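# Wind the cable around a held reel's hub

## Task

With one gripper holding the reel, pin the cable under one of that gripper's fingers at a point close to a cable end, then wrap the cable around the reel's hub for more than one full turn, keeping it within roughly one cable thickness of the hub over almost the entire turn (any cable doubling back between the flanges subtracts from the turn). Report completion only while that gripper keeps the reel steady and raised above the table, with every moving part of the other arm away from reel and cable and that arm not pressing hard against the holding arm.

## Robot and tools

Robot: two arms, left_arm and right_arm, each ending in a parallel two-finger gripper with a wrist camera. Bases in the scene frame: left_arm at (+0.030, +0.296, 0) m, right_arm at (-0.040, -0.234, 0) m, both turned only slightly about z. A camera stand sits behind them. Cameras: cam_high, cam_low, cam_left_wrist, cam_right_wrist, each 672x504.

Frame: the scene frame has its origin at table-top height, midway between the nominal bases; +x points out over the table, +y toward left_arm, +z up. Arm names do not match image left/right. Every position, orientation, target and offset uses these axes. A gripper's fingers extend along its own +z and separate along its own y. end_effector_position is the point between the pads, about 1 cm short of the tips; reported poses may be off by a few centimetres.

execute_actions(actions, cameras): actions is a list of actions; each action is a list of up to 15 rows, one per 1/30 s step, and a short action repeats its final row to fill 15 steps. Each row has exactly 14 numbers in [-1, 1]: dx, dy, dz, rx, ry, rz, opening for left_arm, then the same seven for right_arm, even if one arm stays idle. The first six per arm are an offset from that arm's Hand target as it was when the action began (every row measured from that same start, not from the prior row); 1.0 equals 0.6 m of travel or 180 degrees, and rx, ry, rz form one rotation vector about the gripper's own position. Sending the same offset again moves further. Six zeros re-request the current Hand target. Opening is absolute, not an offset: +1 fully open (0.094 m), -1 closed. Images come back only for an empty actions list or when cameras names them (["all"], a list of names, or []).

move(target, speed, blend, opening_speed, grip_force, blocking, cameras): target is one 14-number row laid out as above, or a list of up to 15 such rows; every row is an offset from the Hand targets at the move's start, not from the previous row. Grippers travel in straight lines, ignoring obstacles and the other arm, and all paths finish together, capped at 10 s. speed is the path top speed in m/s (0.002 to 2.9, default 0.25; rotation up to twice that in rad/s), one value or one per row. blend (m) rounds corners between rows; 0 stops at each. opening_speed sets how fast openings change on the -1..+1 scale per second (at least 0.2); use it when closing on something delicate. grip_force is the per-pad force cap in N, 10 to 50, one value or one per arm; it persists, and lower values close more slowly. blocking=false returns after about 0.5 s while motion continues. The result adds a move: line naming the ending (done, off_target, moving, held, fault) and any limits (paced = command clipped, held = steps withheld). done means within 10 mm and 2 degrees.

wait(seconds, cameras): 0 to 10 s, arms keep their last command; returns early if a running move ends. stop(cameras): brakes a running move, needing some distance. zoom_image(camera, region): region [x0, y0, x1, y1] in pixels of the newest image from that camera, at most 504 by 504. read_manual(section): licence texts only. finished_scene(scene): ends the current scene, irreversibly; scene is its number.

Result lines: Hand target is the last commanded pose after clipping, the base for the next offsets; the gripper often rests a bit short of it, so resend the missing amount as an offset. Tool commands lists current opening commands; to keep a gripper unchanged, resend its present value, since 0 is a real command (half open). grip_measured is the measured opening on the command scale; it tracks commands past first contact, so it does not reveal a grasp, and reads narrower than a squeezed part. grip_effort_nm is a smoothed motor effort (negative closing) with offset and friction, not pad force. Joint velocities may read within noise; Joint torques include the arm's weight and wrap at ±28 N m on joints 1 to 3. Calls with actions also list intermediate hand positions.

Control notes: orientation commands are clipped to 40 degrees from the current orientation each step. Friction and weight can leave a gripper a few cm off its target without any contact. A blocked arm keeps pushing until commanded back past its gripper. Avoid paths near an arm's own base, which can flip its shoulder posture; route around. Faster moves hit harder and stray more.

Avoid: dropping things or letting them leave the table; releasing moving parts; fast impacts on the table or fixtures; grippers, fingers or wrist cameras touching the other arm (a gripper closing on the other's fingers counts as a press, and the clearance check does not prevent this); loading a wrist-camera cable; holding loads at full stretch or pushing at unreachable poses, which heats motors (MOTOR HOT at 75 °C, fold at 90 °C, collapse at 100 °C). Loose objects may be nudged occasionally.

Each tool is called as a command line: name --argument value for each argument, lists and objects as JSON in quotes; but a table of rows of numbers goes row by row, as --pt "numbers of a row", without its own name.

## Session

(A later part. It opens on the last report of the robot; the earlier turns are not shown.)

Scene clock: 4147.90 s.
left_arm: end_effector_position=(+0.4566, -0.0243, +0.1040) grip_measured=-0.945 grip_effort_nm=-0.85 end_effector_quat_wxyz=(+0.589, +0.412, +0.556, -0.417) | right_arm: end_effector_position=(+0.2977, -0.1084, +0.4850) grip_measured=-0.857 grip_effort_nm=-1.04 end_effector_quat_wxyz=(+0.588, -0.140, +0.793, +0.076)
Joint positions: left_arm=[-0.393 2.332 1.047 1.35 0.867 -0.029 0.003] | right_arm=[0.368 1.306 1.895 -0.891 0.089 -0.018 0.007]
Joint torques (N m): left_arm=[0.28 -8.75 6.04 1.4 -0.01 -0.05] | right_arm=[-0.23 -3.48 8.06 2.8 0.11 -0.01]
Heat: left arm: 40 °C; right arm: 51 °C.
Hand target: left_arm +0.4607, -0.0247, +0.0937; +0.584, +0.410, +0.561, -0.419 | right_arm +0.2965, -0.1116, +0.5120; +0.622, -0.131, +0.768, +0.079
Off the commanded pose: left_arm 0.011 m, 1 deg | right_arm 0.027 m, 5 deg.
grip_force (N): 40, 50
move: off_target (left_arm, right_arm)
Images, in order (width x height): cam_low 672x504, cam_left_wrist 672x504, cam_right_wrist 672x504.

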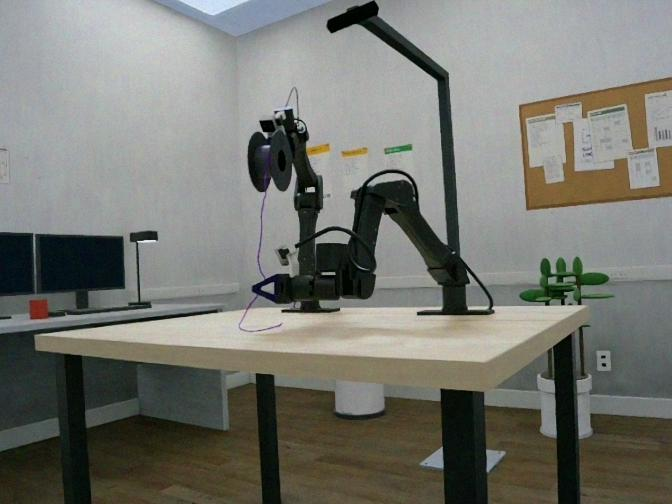

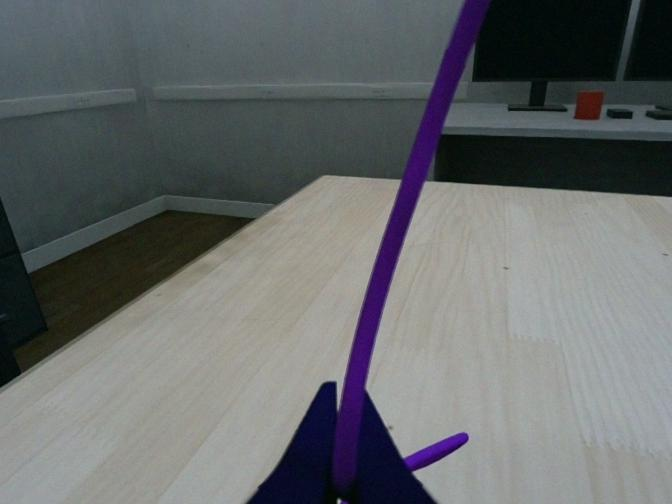

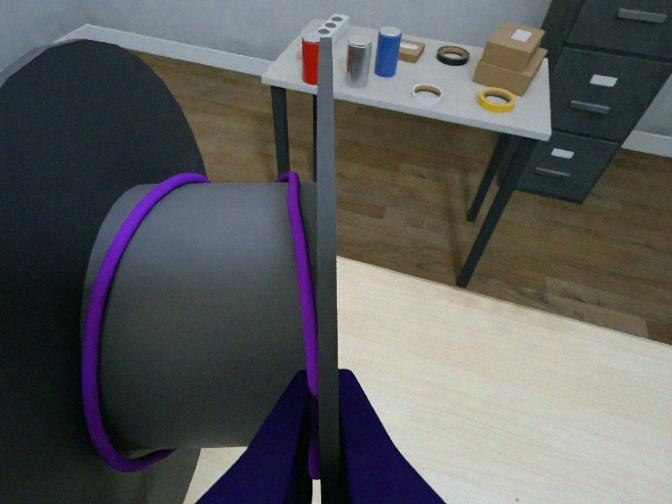

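move --target '[0.05,0.016,-0.006,0,0,0,-1,0,0,0,0,0,0,-1]' --speed 0.06 --cameras '["cam_right_wrist","cam_low"]'

Scene clock: 4155.00 s.
left_arm: end_effector_position=(+0.4858, -0.0156, +0.1050) grip_measured=-0.945 grip_effort_nm=-0.85 end_effector_quat_wxyz=(+0.594, +0.414, +0.550, -0.416) | right_arm: end_effector_position=(+0.2972, -0.1087, +0.4831) grip_measured=-0.857 grip_effort_nm=-1.04 end_effector_quat_wxyz=(+0.585, -0.141, +0.795, +0.075)
Joint positions: left_arm=[-0.348 2.39 1.172 1.304 0.916 -0.033 0.003] | right_arm=[0.368 1.306 1.895 -0.899 0.089 -0.019 0.007]
Joint torques (N m): left_arm=[0.42 -9.14 6.31 1.25 -0.09 -0.05] | right_arm=[-0.25 -3.54 7.9 2.86 0.11 0.03]
Heat: left arm: 39 °C; right arm: 51 °C.
Hand target: left_arm +0.4908, -0.0150, +0.0901; +0.584, +0.410, +0.561, -0.419 | right_arm +0.2965, -0.1116, +0.5119; +0.622, -0.131, +0.768, +0.079
Off the commanded pose: left_arm 0.016 m, 2 deg | right_arm 0.029 m, 5 deg.
grip_force (N): 40, 50
move: off_target (left_arm, right_arm)
Images, in order (width x height): cam_low 672x504, cam_right_wrist 672x504.

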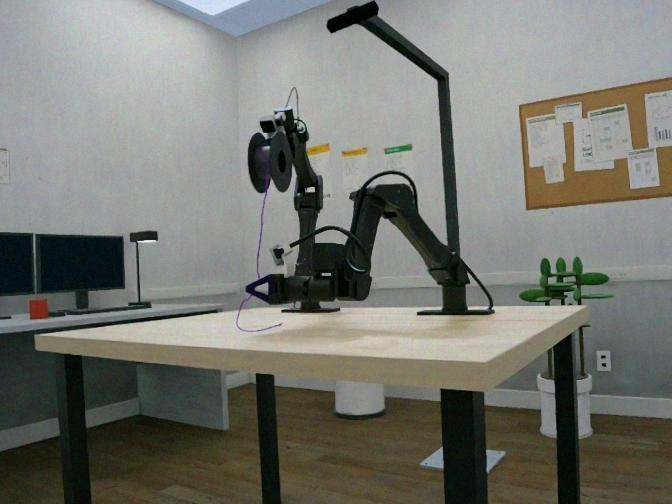

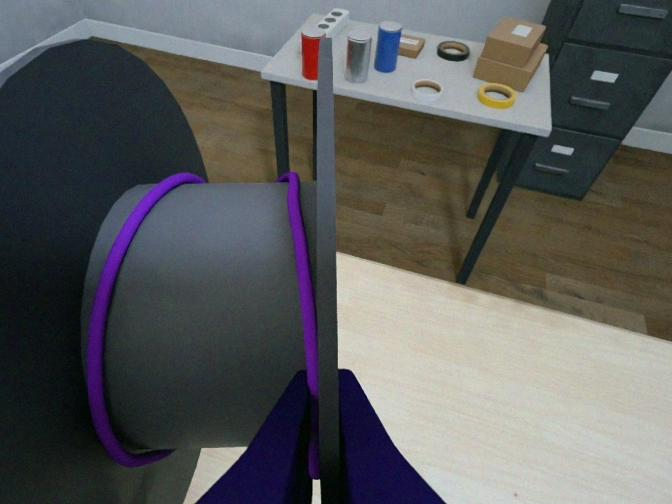

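move --target '[0.04,0.013,-0.005,0,0,0,-1,0,0,0,0,0,0,-1]' --speed 0.06 --cameras '["cam_right_wrist","cam_low"]'

Scene clock: 4162.57 s.
left_arm: end_effector_position=(+0.5081, -0.0092, +0.1071) grip_measured=-0.945 grip_effort_nm=-0.85 end_effector_quat_wxyz=(+0.598, +0.419, +0.542, -0.416) | right_arm: end_effector_position=(+0.2962, -0.1093, +0.4798) grip_measured=-0.857 grip_effort_nm=-1.04 end_effector_quat_wxyz=(+0.580, -0.143, +0.799, +0.073)
Joint positions: left_arm=[-0.315 2.439 1.278 1.267 0.955 -0.037 0.003] | right_arm=[0.368 1.306 1.895 -0.913 0.091 -0.021 0.007]
Joint torques (N m): left_arm=[0.59 -9.39 6.46 1.09 -0.09 -0.06] | right_arm=[-0.27 -3.69 7.83 3.02 0.08 0.03]
Heat: left arm: 39 °C; right arm: 50 °C.
Hand target: left_arm +0.5147, -0.0073, +0.0871; +0.584, +0.410, +0.561, -0.419 | right_arm +0.2965, -0.1116, +0.5120; +0.622, -0.131, +0.768, +0.079
Off the commanded pose: left_arm 0.021 m, 3 deg | right_arm 0.032 m, 6 deg.
grip_force (N): 40, 50
move: off_target (left_arm, right_arm)
Images, in order (width x height): cam_low 672x504, cam_right_wrist 672x504.

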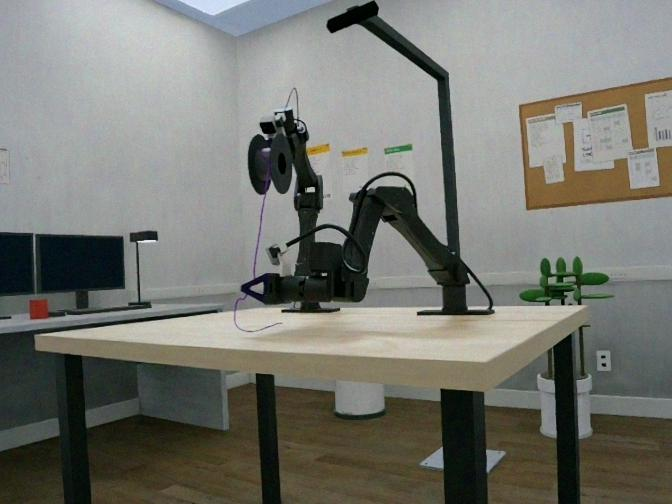

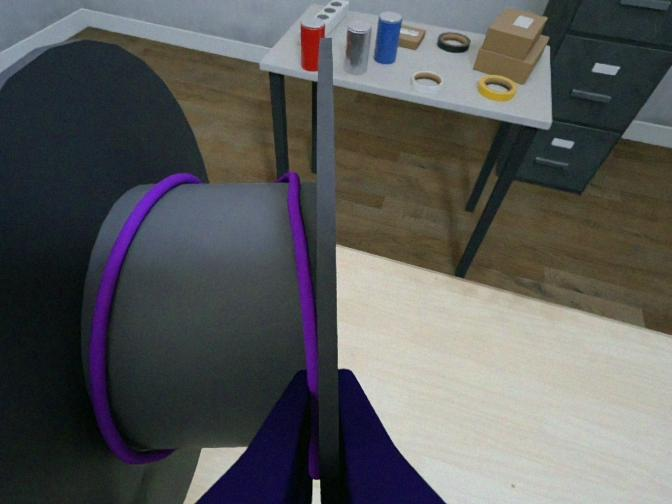

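move --target '[0,0,0,0,0,0,-0.5,0,0,0,0,0,0,-1]' --opening_speed 0.5 --cameras '["cam_right_wrist","cam_low","cam_left_wrist"]'

Scene clock: 4185.13 s.
left_arm: end_effector_position=(+0.5081, -0.0093, +0.0990) grip_measured=-0.502 grip_effort_nm=0.10 end_effector_quat_wxyz=(+0.589, +0.416, +0.552, -0.419) | right_arm: end_effector_position=(+0.2963, -0.1092, +0.4802) grip_measured=-0.857 grip_effort_nm=-1.04 end_effector_quat_wxyz=(+0.580, -0.143, +0.798, +0.073)
Joint positions: left_arm=[-0.315 2.447 1.278 1.246 0.956 -0.037 0.023] | right_arm=[0.368 1.306 1.895 -0.911 0.091 -0.021 0.007]
Joint torques (N m): left_arm=[0.59 -9.96 6.72 1.28 -0.08 -0.05] | right_arm=[-0.24 -3.67 7.82 3 0.09 0.03]
Heat: left arm: 38 °C; right arm: 52 °C.
Hand target: left_arm +0.5147, -0.0073, +0.0871; +0.584, +0.410, +0.561, -0.419 | right_arm +0.2965, -0.1116, +0.5119; +0.622, -0.131, +0.768, +0.079
Off the commanded pose: left_arm 0.014 m, 1 deg | right_arm 0.032 m, 6 deg.
grip_force (N): 40, 50
move: off_target (left_arm, right_arm)
Images, in order (width x height): cam_low 672x504, cam_left_wrist 672x504, cam_right_wrist 672x504.

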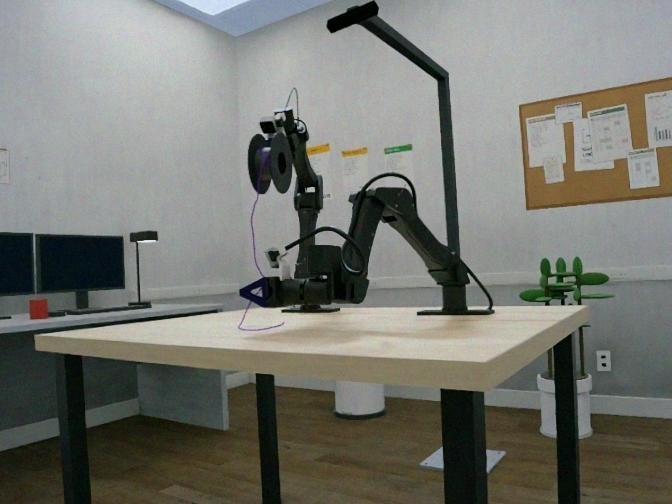

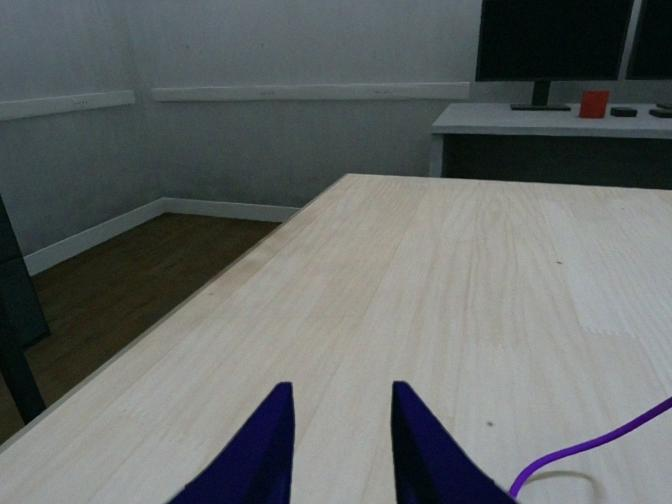

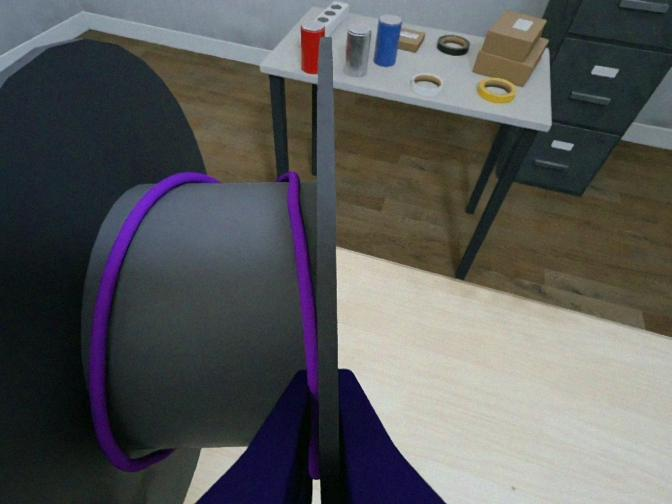

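zoom_image --camera "cam_right_wrist" --region '[60, 160, 340, 500]'

zoom_image --camera "cam_low" --region '[220, 90, 330, 220]'

Scaled by 1.482.

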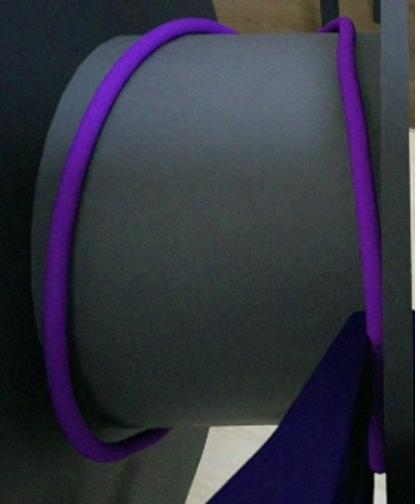

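Scaled by 3.877.

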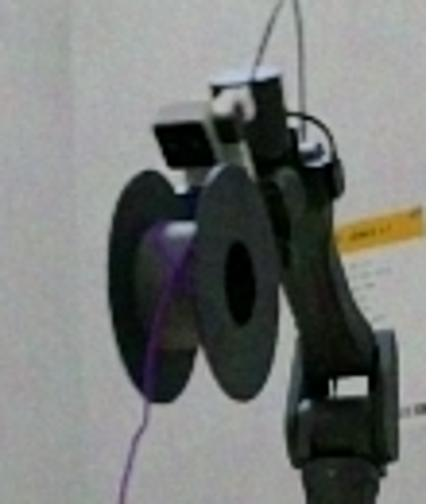

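move --pt "-0.1 0.07 0.01 0 0 0 0.0 0 0 0.03 0 0 0 -1" --pt "-0.238 -0.045 -0.02 0 0 0 0.0 0 0 0.055 0 0 0 -1" --speed 0.15 --blend '[0.03,0]' --cameras '["all"]'

Scene clock: 4219.27 s.
left_arm: end_effector_position=(+0.3671, -0.0346, +0.0366) grip_measured=-0.002 grip_effort_nm=0.09 end_effector_quat_wxyz=(+0.516, +0.410, +0.616, -0.431) | right_arm: end_effector_position=(+0.2980, -0.1085, +0.5203) grip_measured=-0.857 grip_effort_nm=-1.04 end_effector_quat_wxyz=(+0.591, -0.141, +0.791, +0.076)
Joint positions: left_arm=[-0.516 2.333 0.742 1.457 0.772 -0.015 0.047] | right_arm=[0.368 1.441 2.205 -1.06 0.091 -0.021 0.007]
Joint torques (N m): left_arm=[-0.17 -12.7 1.76 2.64 -0.14 0.02] | right_arm=[-0.27 -3.44 7.75 2.72 0.09 0.02]
Heat: left arm: 38 °C; right arm: 53 °C.
Hand target: left_arm +0.3719, -0.0343, +0.0750; +0.584, +0.410, +0.561, -0.419 | right_arm +0.2965, -0.1116, +0.5450; +0.622, -0.131, +0.768, +0.079
Off the commanded pose: left_arm 0.039 m, 10 deg | right_arm 0.025 m, 5 deg.
joint sent to its limit (left arm) — joint 4 (wrist pitch), upper limit. The joint targets still meet the commanded pose.
grip_force (N): 40, 50
move: off_target (left_arm, right_arm)

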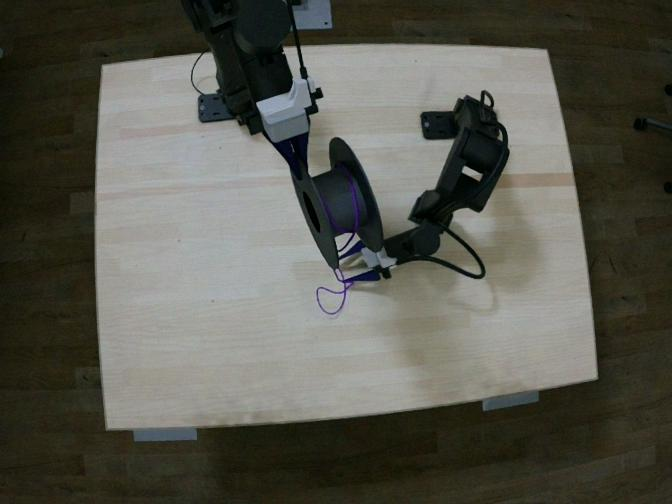

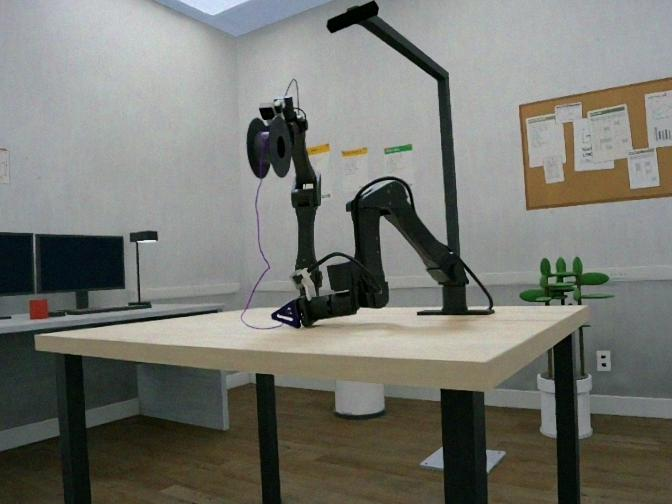

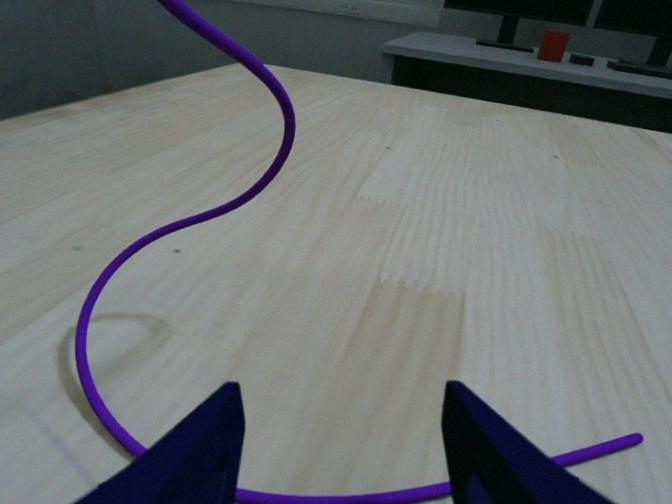

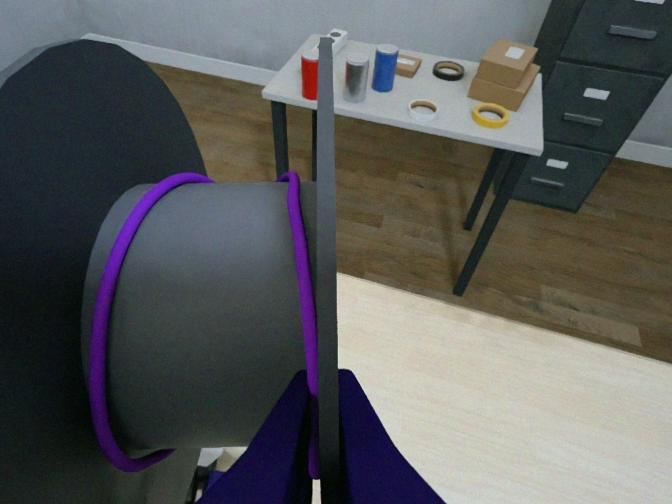

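zoom_image --camera "cam_left_wrist" --region '[50, 0, 350, 340]'

zoom_image --camera "cam_low" --region '[220, 150, 340, 340]'

Scaled by 1.482.

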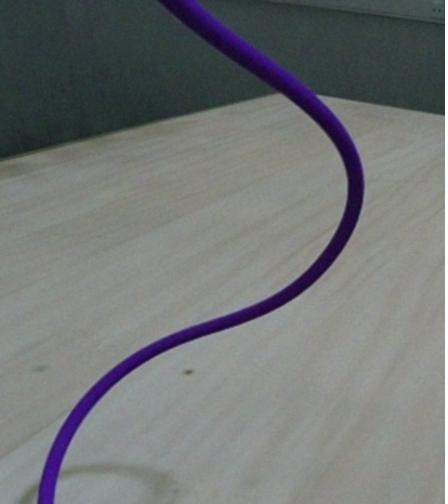

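Scaled by 2.653.

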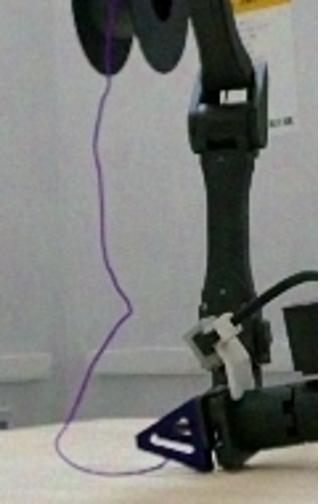

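move --target '[0.042,0.01,0.075,0,0,0,0.0,0,0,0,0,0,0,-1]' --speed 0.12 --cameras '["cam_left_wrist"]'

Scene clock: 4256.43 s.
left_arm: end_effector_position=(+0.3938, -0.0275, +0.0986) grip_measured=-0.002 grip_effort_nm=0.09 end_effector_quat_wxyz=(+0.565, +0.407, +0.581, -0.421) | right_arm: end_effector_position=(+0.2980, -0.1085, +0.5203) grip_measured=-0.857 grip_effort_nm=-1.04 end_effector_quat_wxyz=(+0.591, -0.141, +0.791, +0.076)
Joint positions: left_arm=[-0.472 2.195 0.782 1.403 0.787 -0.023 0.047] | right_arm=[0.368 1.441 2.205 -1.06 0.091 -0.021 0.007]
Joint torques (N m): left_arm=[0.31 -12.59 4.86 1.55 0.07 -0.02] | right_arm=[-0.24 -3.44 7.62 2.73 0.08 0.03]
Heat: left arm: 44 °C; right arm: 50 °C.
Hand target: left_arm +0.3972, -0.0282, +0.1201; +0.584, +0.410, +0.561, -0.419 | right_arm +0.2965, -0.1116, +0.5450; +0.622, -0.131, +0.768, +0.079
Off the commanded pose: left_arm 0.022 m, 3 deg | right_arm 0.025 m, 5 deg.
grip_force (N): 40, 50
move: off_target (left_arm, right_arm)
Images, in order (width x height): cam_left_wrist 672x504.

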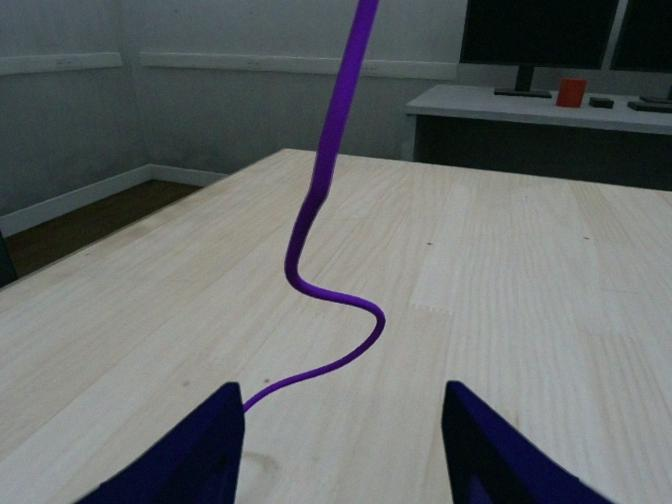

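move --pt "0.0243 -0.0735 0.0 0 0 0 0.0 0 0 0 0 0 0 -1" --pt "0.0243 -0.0735 0.0 0 0 0 -1.0 0 0 0 0 0 0 -1" --speed 0.1 --cameras '["cam_left_wrist","cam_low"]'

Scene clock: 4278.37 s.
left_arm: end_effector_position=(+0.4059, -0.0695, +0.1304) grip_measured=-0.967 grip_effort_nm=-0.82 end_effector_quat_wxyz=(+0.587, +0.414, +0.552, -0.423) | right_arm: end_effector_position=(+0.2980, -0.1085, +0.5203) grip_measured=-0.857 grip_effort_nm=-1.04 end_effector_quat_wxyz=(+0.591, -0.141, +0.791, +0.076)
Joint positions: left_arm=[-0.552 2.195 0.93 1.328 0.723 -0.023 0.002] | right_arm=[0.368 1.441 2.205 -1.06 0.091 -0.021 0.007]
Joint torques (N m): left_arm=[-0.27 -8.03 6.12 1.39 -0.18 0] | right_arm=[-0.23 -3.47 7.65 2.71 0.09 0.03]
Heat: left arm: 42 °C; right arm: 50 °C.
Hand target: left_arm +0.4117, -0.0724, +0.1201; +0.584, +0.410, +0.561, -0.419 | right_arm +0.2965, -0.1116, +0.5450; +0.622, -0.131, +0.768, +0.079
Off the commanded pose: left_arm 0.012 m, 1 deg | right_arm 0.025 m, 5 deg.
grip_force (N): 40, 50
move: off_target (left_arm, right_arm); target 2's new opening was sent with left_arm's hand 0.012 m and 1 deg from that target
Images, in order (width x height): cam_low 672x504, cam_left_wrist 672x504.

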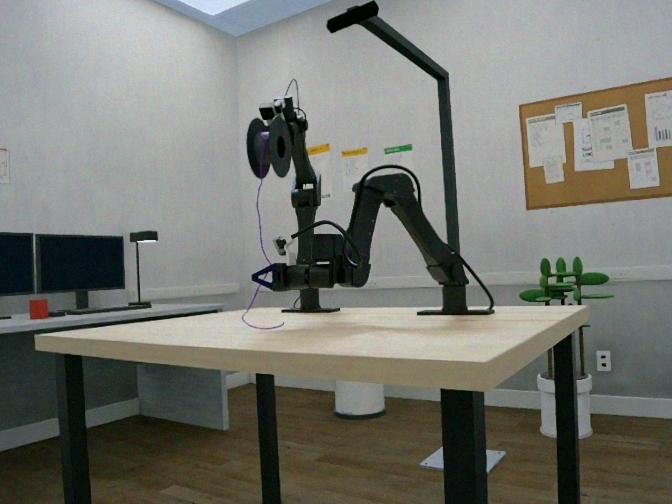

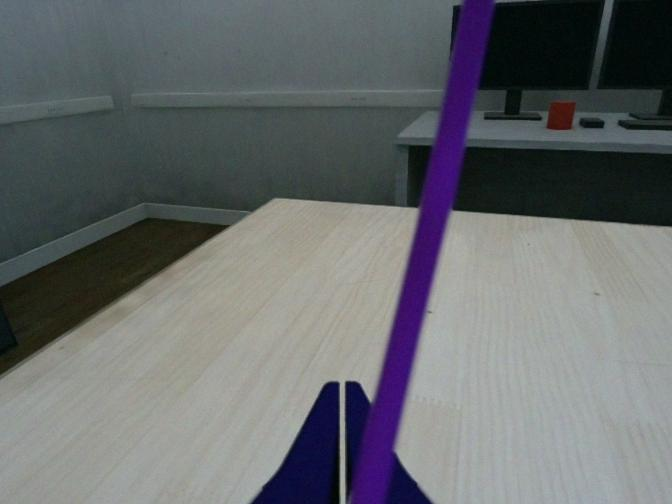

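move --target '[0,0,0,0,0,0,-0.4,0,0,0,0,0,0,-1]' --cameras '["cam_left_wrist"]'

Scene clock: 4284.20 s.
left_arm: end_effector_position=(+0.4059, -0.0695, +0.1304) grip_measured=-0.402 grip_effort_nm=0.10 end_effector_quat_wxyz=(+0.587, +0.414, +0.552, -0.423) | right_arm: end_effector_position=(+0.2980, -0.1085, +0.5203) grip_measured=-0.857 grip_effort_nm=-1.03 end_effector_quat_wxyz=(+0.591, -0.141, +0.791, +0.076)
Joint positions: left_arm=[-0.552 2.195 0.93 1.328 0.723 -0.023 0.028] | right_arm=[0.368 1.441 2.205 -1.06 0.091 -0.021 0.007]
Joint torques (N m): left_arm=[-0.27 -8.05 6.11 1.39 -0.19 0] | right_arm=[-0.31 -3.45 7.6 2.72 0.08 0.04]
Heat: left arm: 42 °C; right arm: 50 °C.
Hand target: left_arm +0.4117, -0.0724, +0.1201; +0.584, +0.410, +0.561, -0.419 | right_arm +0.2965, -0.1116, +0.5450; +0.622, -0.131, +0.768, +0.079
Off the commanded pose: left_arm 0.012 m, 1 deg | right_arm 0.025 m, 5 deg.
grip_force (N): 40, 50
move: off_target (left_arm, right_arm)
Images, in order (width x height): cam_left_wrist 672x504.

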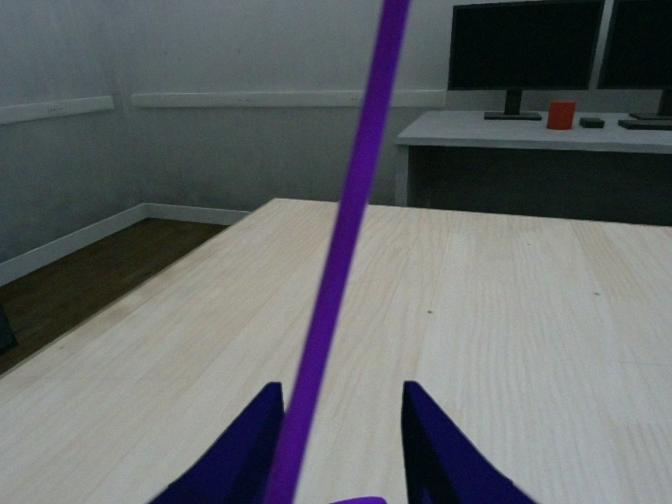

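move --pt "0 0 -0.037 0 0 0 -0.3 0 0 0 0 0 0 -1" --speed 0.1 --cameras '["cam_left_wrist"]'

Scene clock: 4296.57 s.
left_arm: end_effector_position=(+0.4067, -0.0699, +0.0967) grip_measured=-0.302 grip_effort_nm=0.10 end_effector_quat_wxyz=(+0.569, +0.412, +0.572, -0.424) | right_arm: end_effector_position=(+0.2980, -0.1085, +0.5203) grip_measured=-0.857 grip_effort_nm=-1.04 end_effector_quat_wxyz=(+0.591, -0.141, +0.791, +0.076)
Joint positions: left_arm=[-0.552 2.277 0.937 1.349 0.722 -0.023 0.033] | right_arm=[0.368 1.441 2.205 -1.06 0.091 -0.021 0.007]
Joint torques (N m): left_arm=[-0.28 -8.58 5.86 1.83 -0.16 0.01] | right_arm=[-0.23 -3.43 7.69 2.73 0.08 0.02]
Heat: left arm: 41 °C; right arm: 50 °C.
Hand target: left_arm +0.4117, -0.0723, +0.0979; +0.584, +0.410, +0.561, -0.419 | right_arm +0.2965, -0.1116, +0.5450; +0.622, -0.131, +0.768, +0.079
Off the commanded pose: left_arm 0.006 m, 2 deg | right_arm 0.025 m, 5 deg.
grip_force (N): 40, 50
move: off_target (right_arm)
Images, in order (width x height): cam_left_wrist 672x504.

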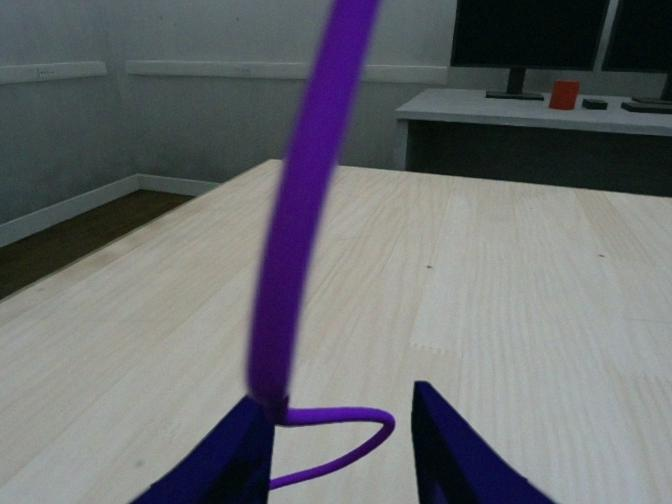

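move --target '[0,0,0,0,0,0,-1,0,0,0,0,0,0,-1]' --opening_speed 0.8 --cameras '["cam_left_wrist","cam_low","cam_high","cam_right_wrist"]'

Scene clock: 4304.03 s.
left_arm: end_effector_position=(+0.4067, -0.0699, +0.0967) grip_measured=-0.940 grip_effort_nm=-0.82 end_effector_quat_wxyz=(+0.569, +0.412, +0.572, -0.424) | right_arm: end_effector_position=(+0.2980, -0.1085, +0.5203) grip_measured=-0.857 grip_effort_nm=-1.04 end_effector_quat_wxyz=(+0.591, -0.141, +0.791, +0.076)
Joint positions: left_arm=[-0.552 2.277 0.937 1.349 0.722 -0.023 0.003] | right_arm=[0.368 1.441 2.205 -1.06 0.091 -0.021 0.007]
Joint torques (N m): left_arm=[-0.29 -8.58 5.87 1.83 -0.16 0.01] | right_arm=[-0.24 -3.47 7.69 2.73 0.08 0.02]
Heat: left arm: 42 °C; right arm: 50 °C.
Hand target: left_arm +0.4117, -0.0723, +0.0979; +0.584, +0.410, +0.561, -0.419 | right_arm +0.2965, -0.1116, +0.5450; +0.622, -0.131, +0.768, +0.079
Off the commanded pose: left_arm 0.006 m, 2 deg | right_arm 0.025 m, 5 deg.
grip_force (N): 40, 50
move: off_target (right_arm)

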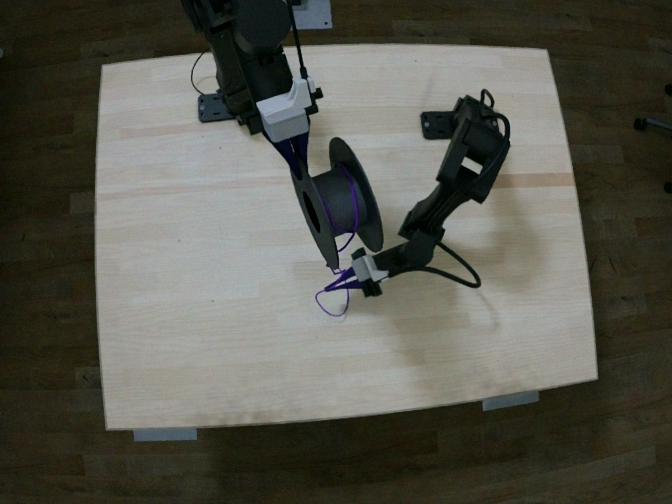

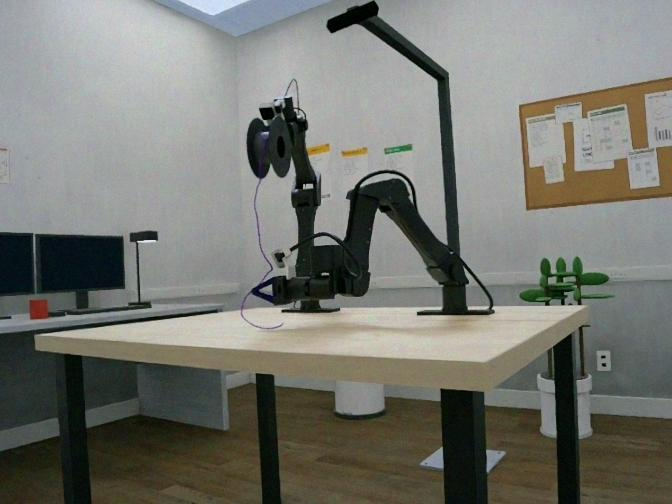

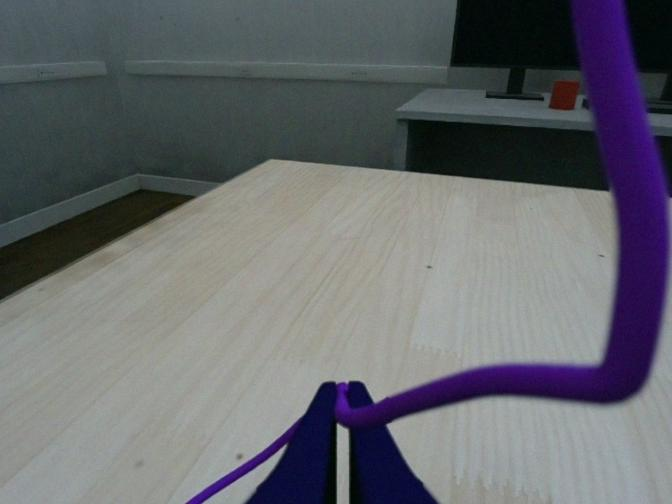

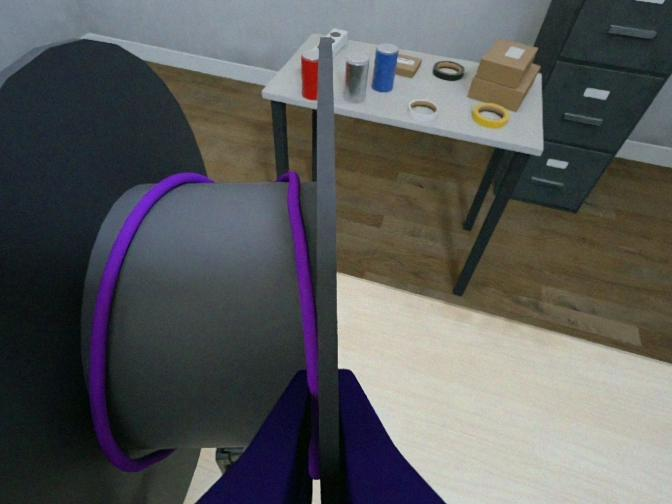

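move --pt "-0.1403 -0.0087 0.0367 0 0 0 -1 0 0 -0.02 0 0 0 -1" --pt "-0.3763 -0.092 0.1367 0 0 0 -1 0 0 -0.05 0 0 0 -1" --pt "-0.4902 -0.119 0.3533 0 0 0 -1 0 0 -0.0917 0 0 0 -1" --pt "-0.5428 -0.1183 0.47 0 0 0 -1 0 0 -0.0917 0 0 0 -1" --speed 0.17 --blend '[0.05,0.05,0.04,0]' --cameras '["all"]'

Scene clock: 4343.03 s.
left_arm: end_effector_position=(+0.0859, -0.1489, +0.3570) grip_measured=-0.941 grip_effort_nm=-0.85 end_effector_quat_wxyz=(+0.572, +0.425, +0.570, -0.409) | right_arm: end_effector_position=(+0.2982, -0.1084, +0.4681) grip_measured=-0.857 grip_effort_nm=-1.03 end_effector_quat_wxyz=(+0.588, -0.141, +0.793, +0.075)
Joint positions: left_arm=[-1.579 1.305 1.011 0.283 -0.309 0.016 0.003] | right_arm=[0.368 1.257 1.773 -0.819 0.091 -0.021 0.007]
Joint torques (N m): left_arm=[-0.43 -7.08 9.47 1.55 -0.15 0.01] | right_arm=[-0.29 -4.77 5.29 3.02 0.08 0.05]
Heat: left arm: 43 °C; right arm: 50 °C.
Hand target: left_arm +0.0859, -0.1433, +0.3799; +0.584, +0.410, +0.561, -0.419 | right_arm +0.2965, -0.1116, +0.4899; +0.622, -0.131, +0.768, +0.079
Off the commanded pose: left_arm 0.024 m, 3 deg | right_arm 0.022 m, 5 deg.
grip_force (N): 40, 50
move: off_target (left_arm, right_arm); blend cut to 0.0435 m at target 1, 0.0384 m at target 3

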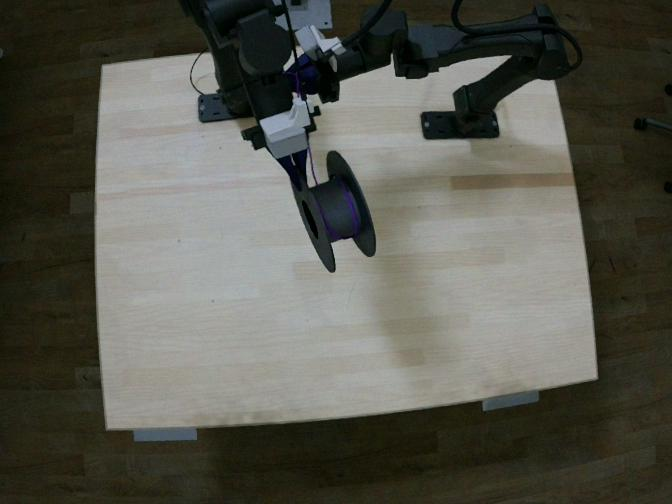

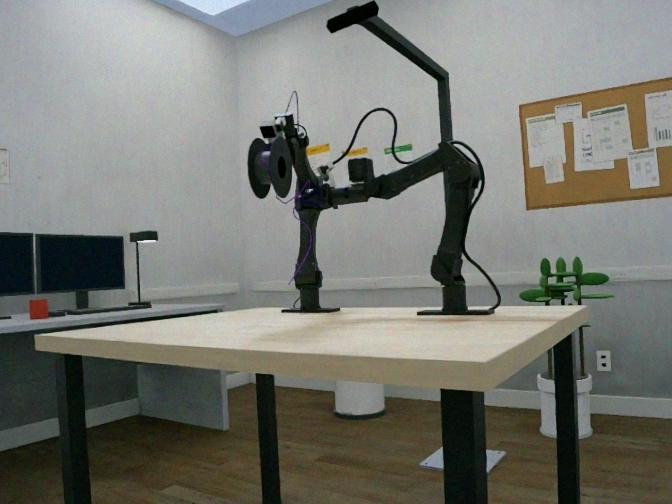

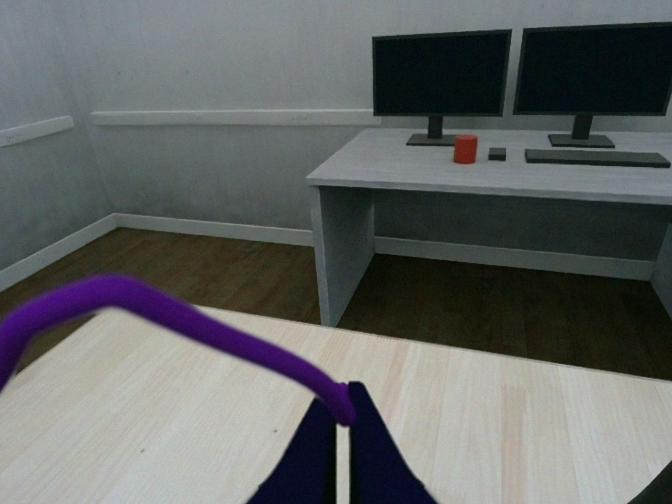

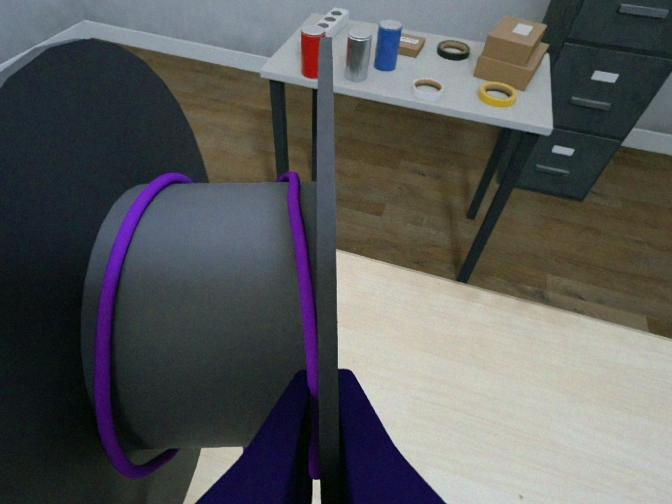

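move --pt "-0.0488 0.072 0.045 0 0 0 -1 0 0 0 0 0 0 -1" --pt "-0.0568 0.0695 0.1617 -0.0159 -0.0052 0 -1 0 0 0 0 0 0 -1" --pt "-0.0117 0.0927 0.3117 -0.0581 -0.0189 0 -1 0 0 0 0 0 0 -1" --speed 0.15 --blend '[0.02,0.04,0]' --cameras '["all"]'

Scene clock: 4357.57 s.
left_arm: end_effector_position=(+0.0801, -0.0888, +0.5570) grip_measured=-0.942 grip_effort_nm=-0.85 end_effector_quat_wxyz=(+0.633, +0.368, +0.511, -0.450) | right_arm: end_effector_position=(+0.2985, -0.1083, +0.4692) grip_measured=-0.857 grip_effort_nm=-1.04 end_effector_quat_wxyz=(+0.590, -0.141, +0.792, +0.075)
Joint positions: left_arm=[-1.615 1.247 1.573 -0.104 -0.355 0.084 0.003] | right_arm=[0.368 1.257 1.773 -0.815 0.091 -0.021 0.007]
Joint torques (N m): left_arm=[0.29 -2.84 8.43 1.47 0.12 0.03] | right_arm=[-0.27 -4.67 5.31 2.96 0.09 0.03]
Heat: left arm: 42 °C; right arm: 53 °C.
Hand target: left_arm +0.0789, -0.0878, +0.5669; +0.636, +0.368, +0.503, -0.456 | right_arm +0.2965, -0.1116, +0.4899; +0.622, -0.131, +0.768, +0.079
Off the commanded pose: left_arm 0.010 m, 1 deg | right_arm 0.021 m, 5 deg.
grip_force (N): 40, 50
move: off_target (right_arm); blend cut to 0.0351 m at target 2

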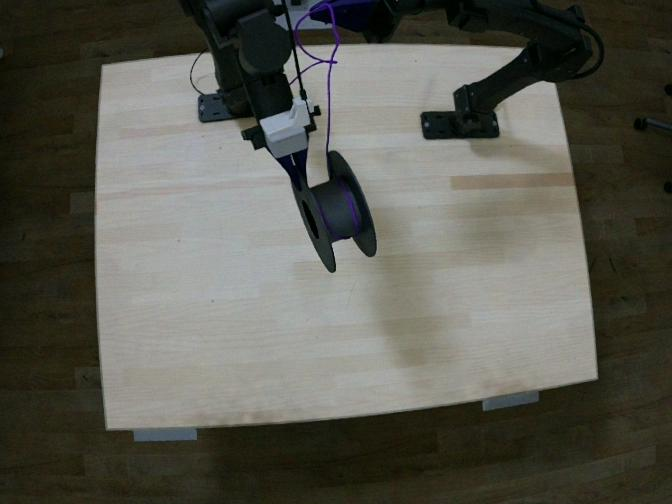

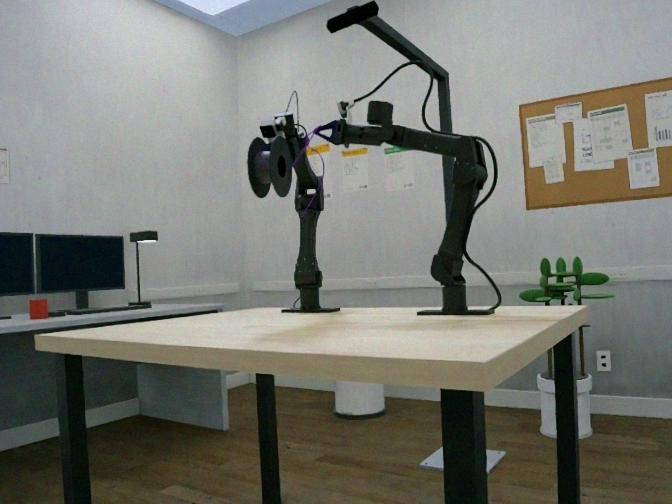

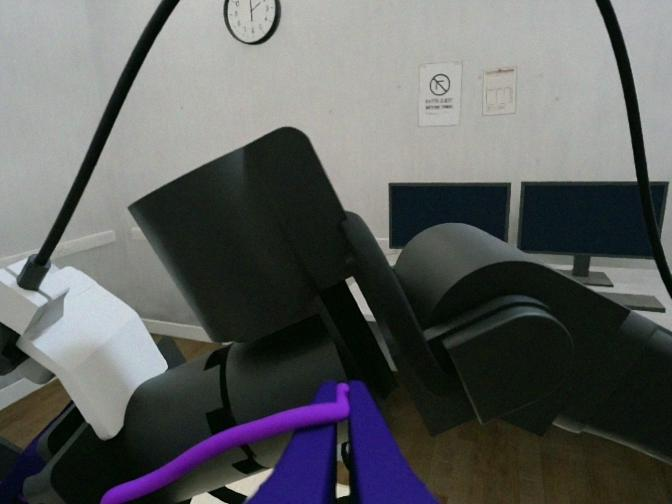

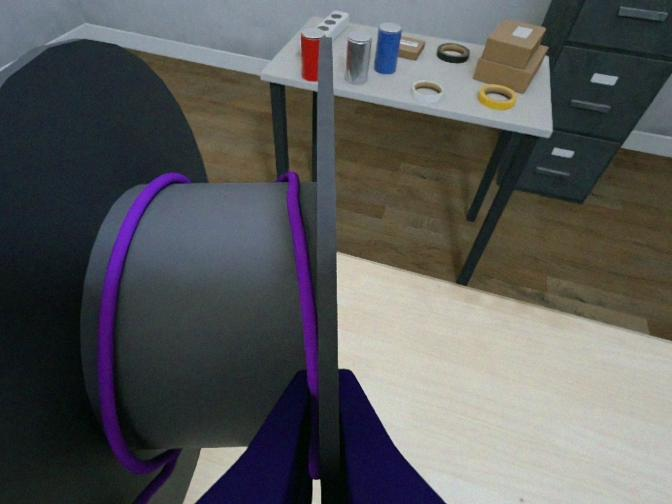

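zoom_image --camera "cam_high" --region '[260, 0, 420, 280]'

zoom_image --camera "cam_low" --region '[235, 80, 375, 330]'

zoom_image --camera "cam_right_wrist" --region '[60, 304, 340, 504]'

Scaled by 1.800.

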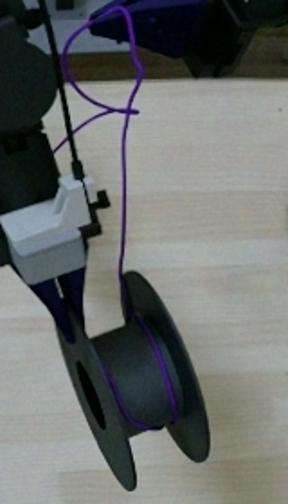

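Scaled by 2.016.

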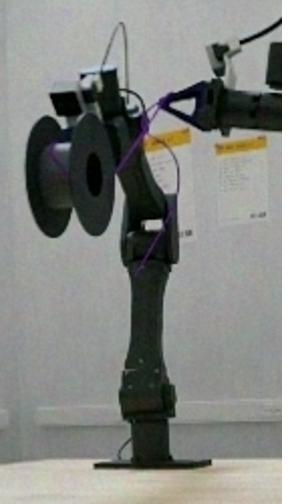

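Scaled by 1.800.

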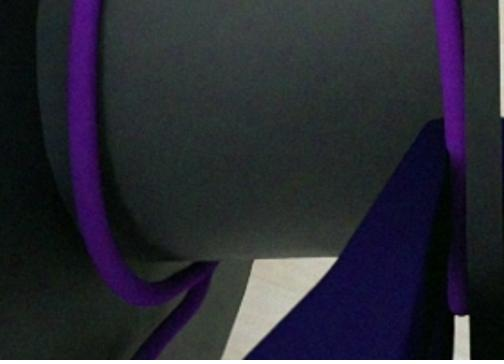

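move --pt "0.113 0.0357 0.0868 -0.0211 -0.0069 0 -1 0 0 0 0 0 0 -1" --pt "0.2478 0.0695 0.1397 -0.0476 -0.0155 0 -1 0 0 0 0 0 0 -1" --pt "0.3845 0.1037 0.1402 -0.0581 -0.0189 0 -1 0 0 0 0 0 0 -1" --speed 0.14 --blend '[0.03,0.03,0]' --cameras '["all"]'

Scene clock: 4383.07 s.
left_arm: end_effector_position=(+0.3129, -0.0300, +0.6338) grip_measured=-0.942 grip_effort_nm=-0.85 end_effector_quat_wxyz=(+0.664, +0.324, +0.463, -0.489) | right_arm: end_effector_position=(+0.2999, -0.1077, +0.4743) grip_measured=-0.857 grip_effort_nm=-1.04 end_effector_quat_wxyz=(+0.598, -0.139, +0.785, +0.077)
Joint positions: left_arm=[-0.64 1.575 2.002 0.015 0.567 -0.273 0.003] | right_arm=[0.368 1.257 1.773 -0.793 0.091 -0.021 0.007]
Joint torques (N m): left_arm=[0.31 -5.14 8.24 1.62 -0.16 -0.05] | right_arm=[-0.23 -4.63 5.26 2.76 0.08 0.02]
Heat: left arm: 42 °C; right arm: 53 °C.
Hand target: left_arm +0.3098, -0.0255, +0.6509; +0.681, +0.322, +0.440, -0.489 | right_arm +0.2965, -0.1116, +0.4899; +0.622, -0.131, +0.768, +0.079
Off the commanded pose: left_arm 0.018 m, 3 deg | right_arm 0.016 m, 3 deg.
grip_force (N): 40, 50
move: off_target (left_arm, right_arm)

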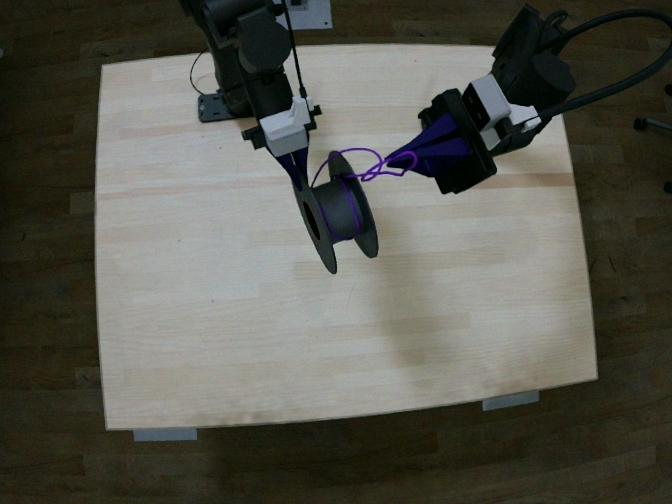

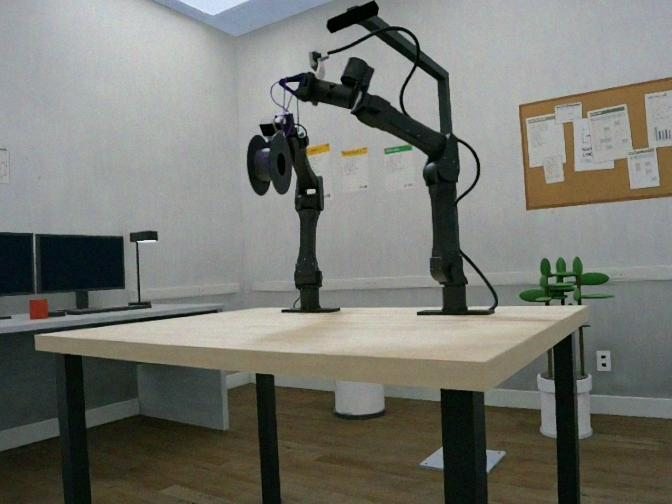

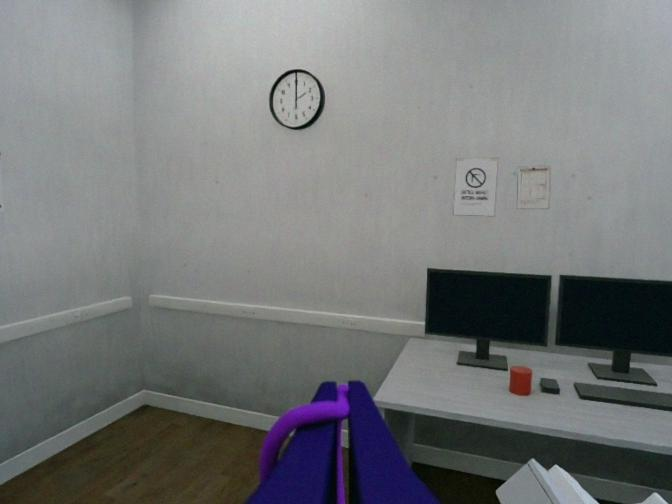

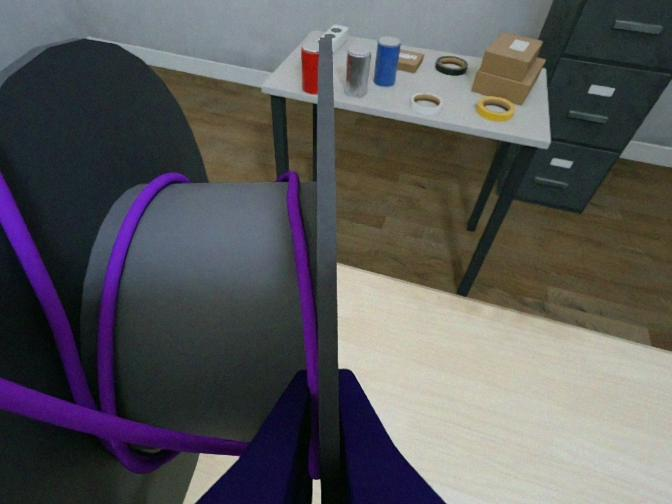

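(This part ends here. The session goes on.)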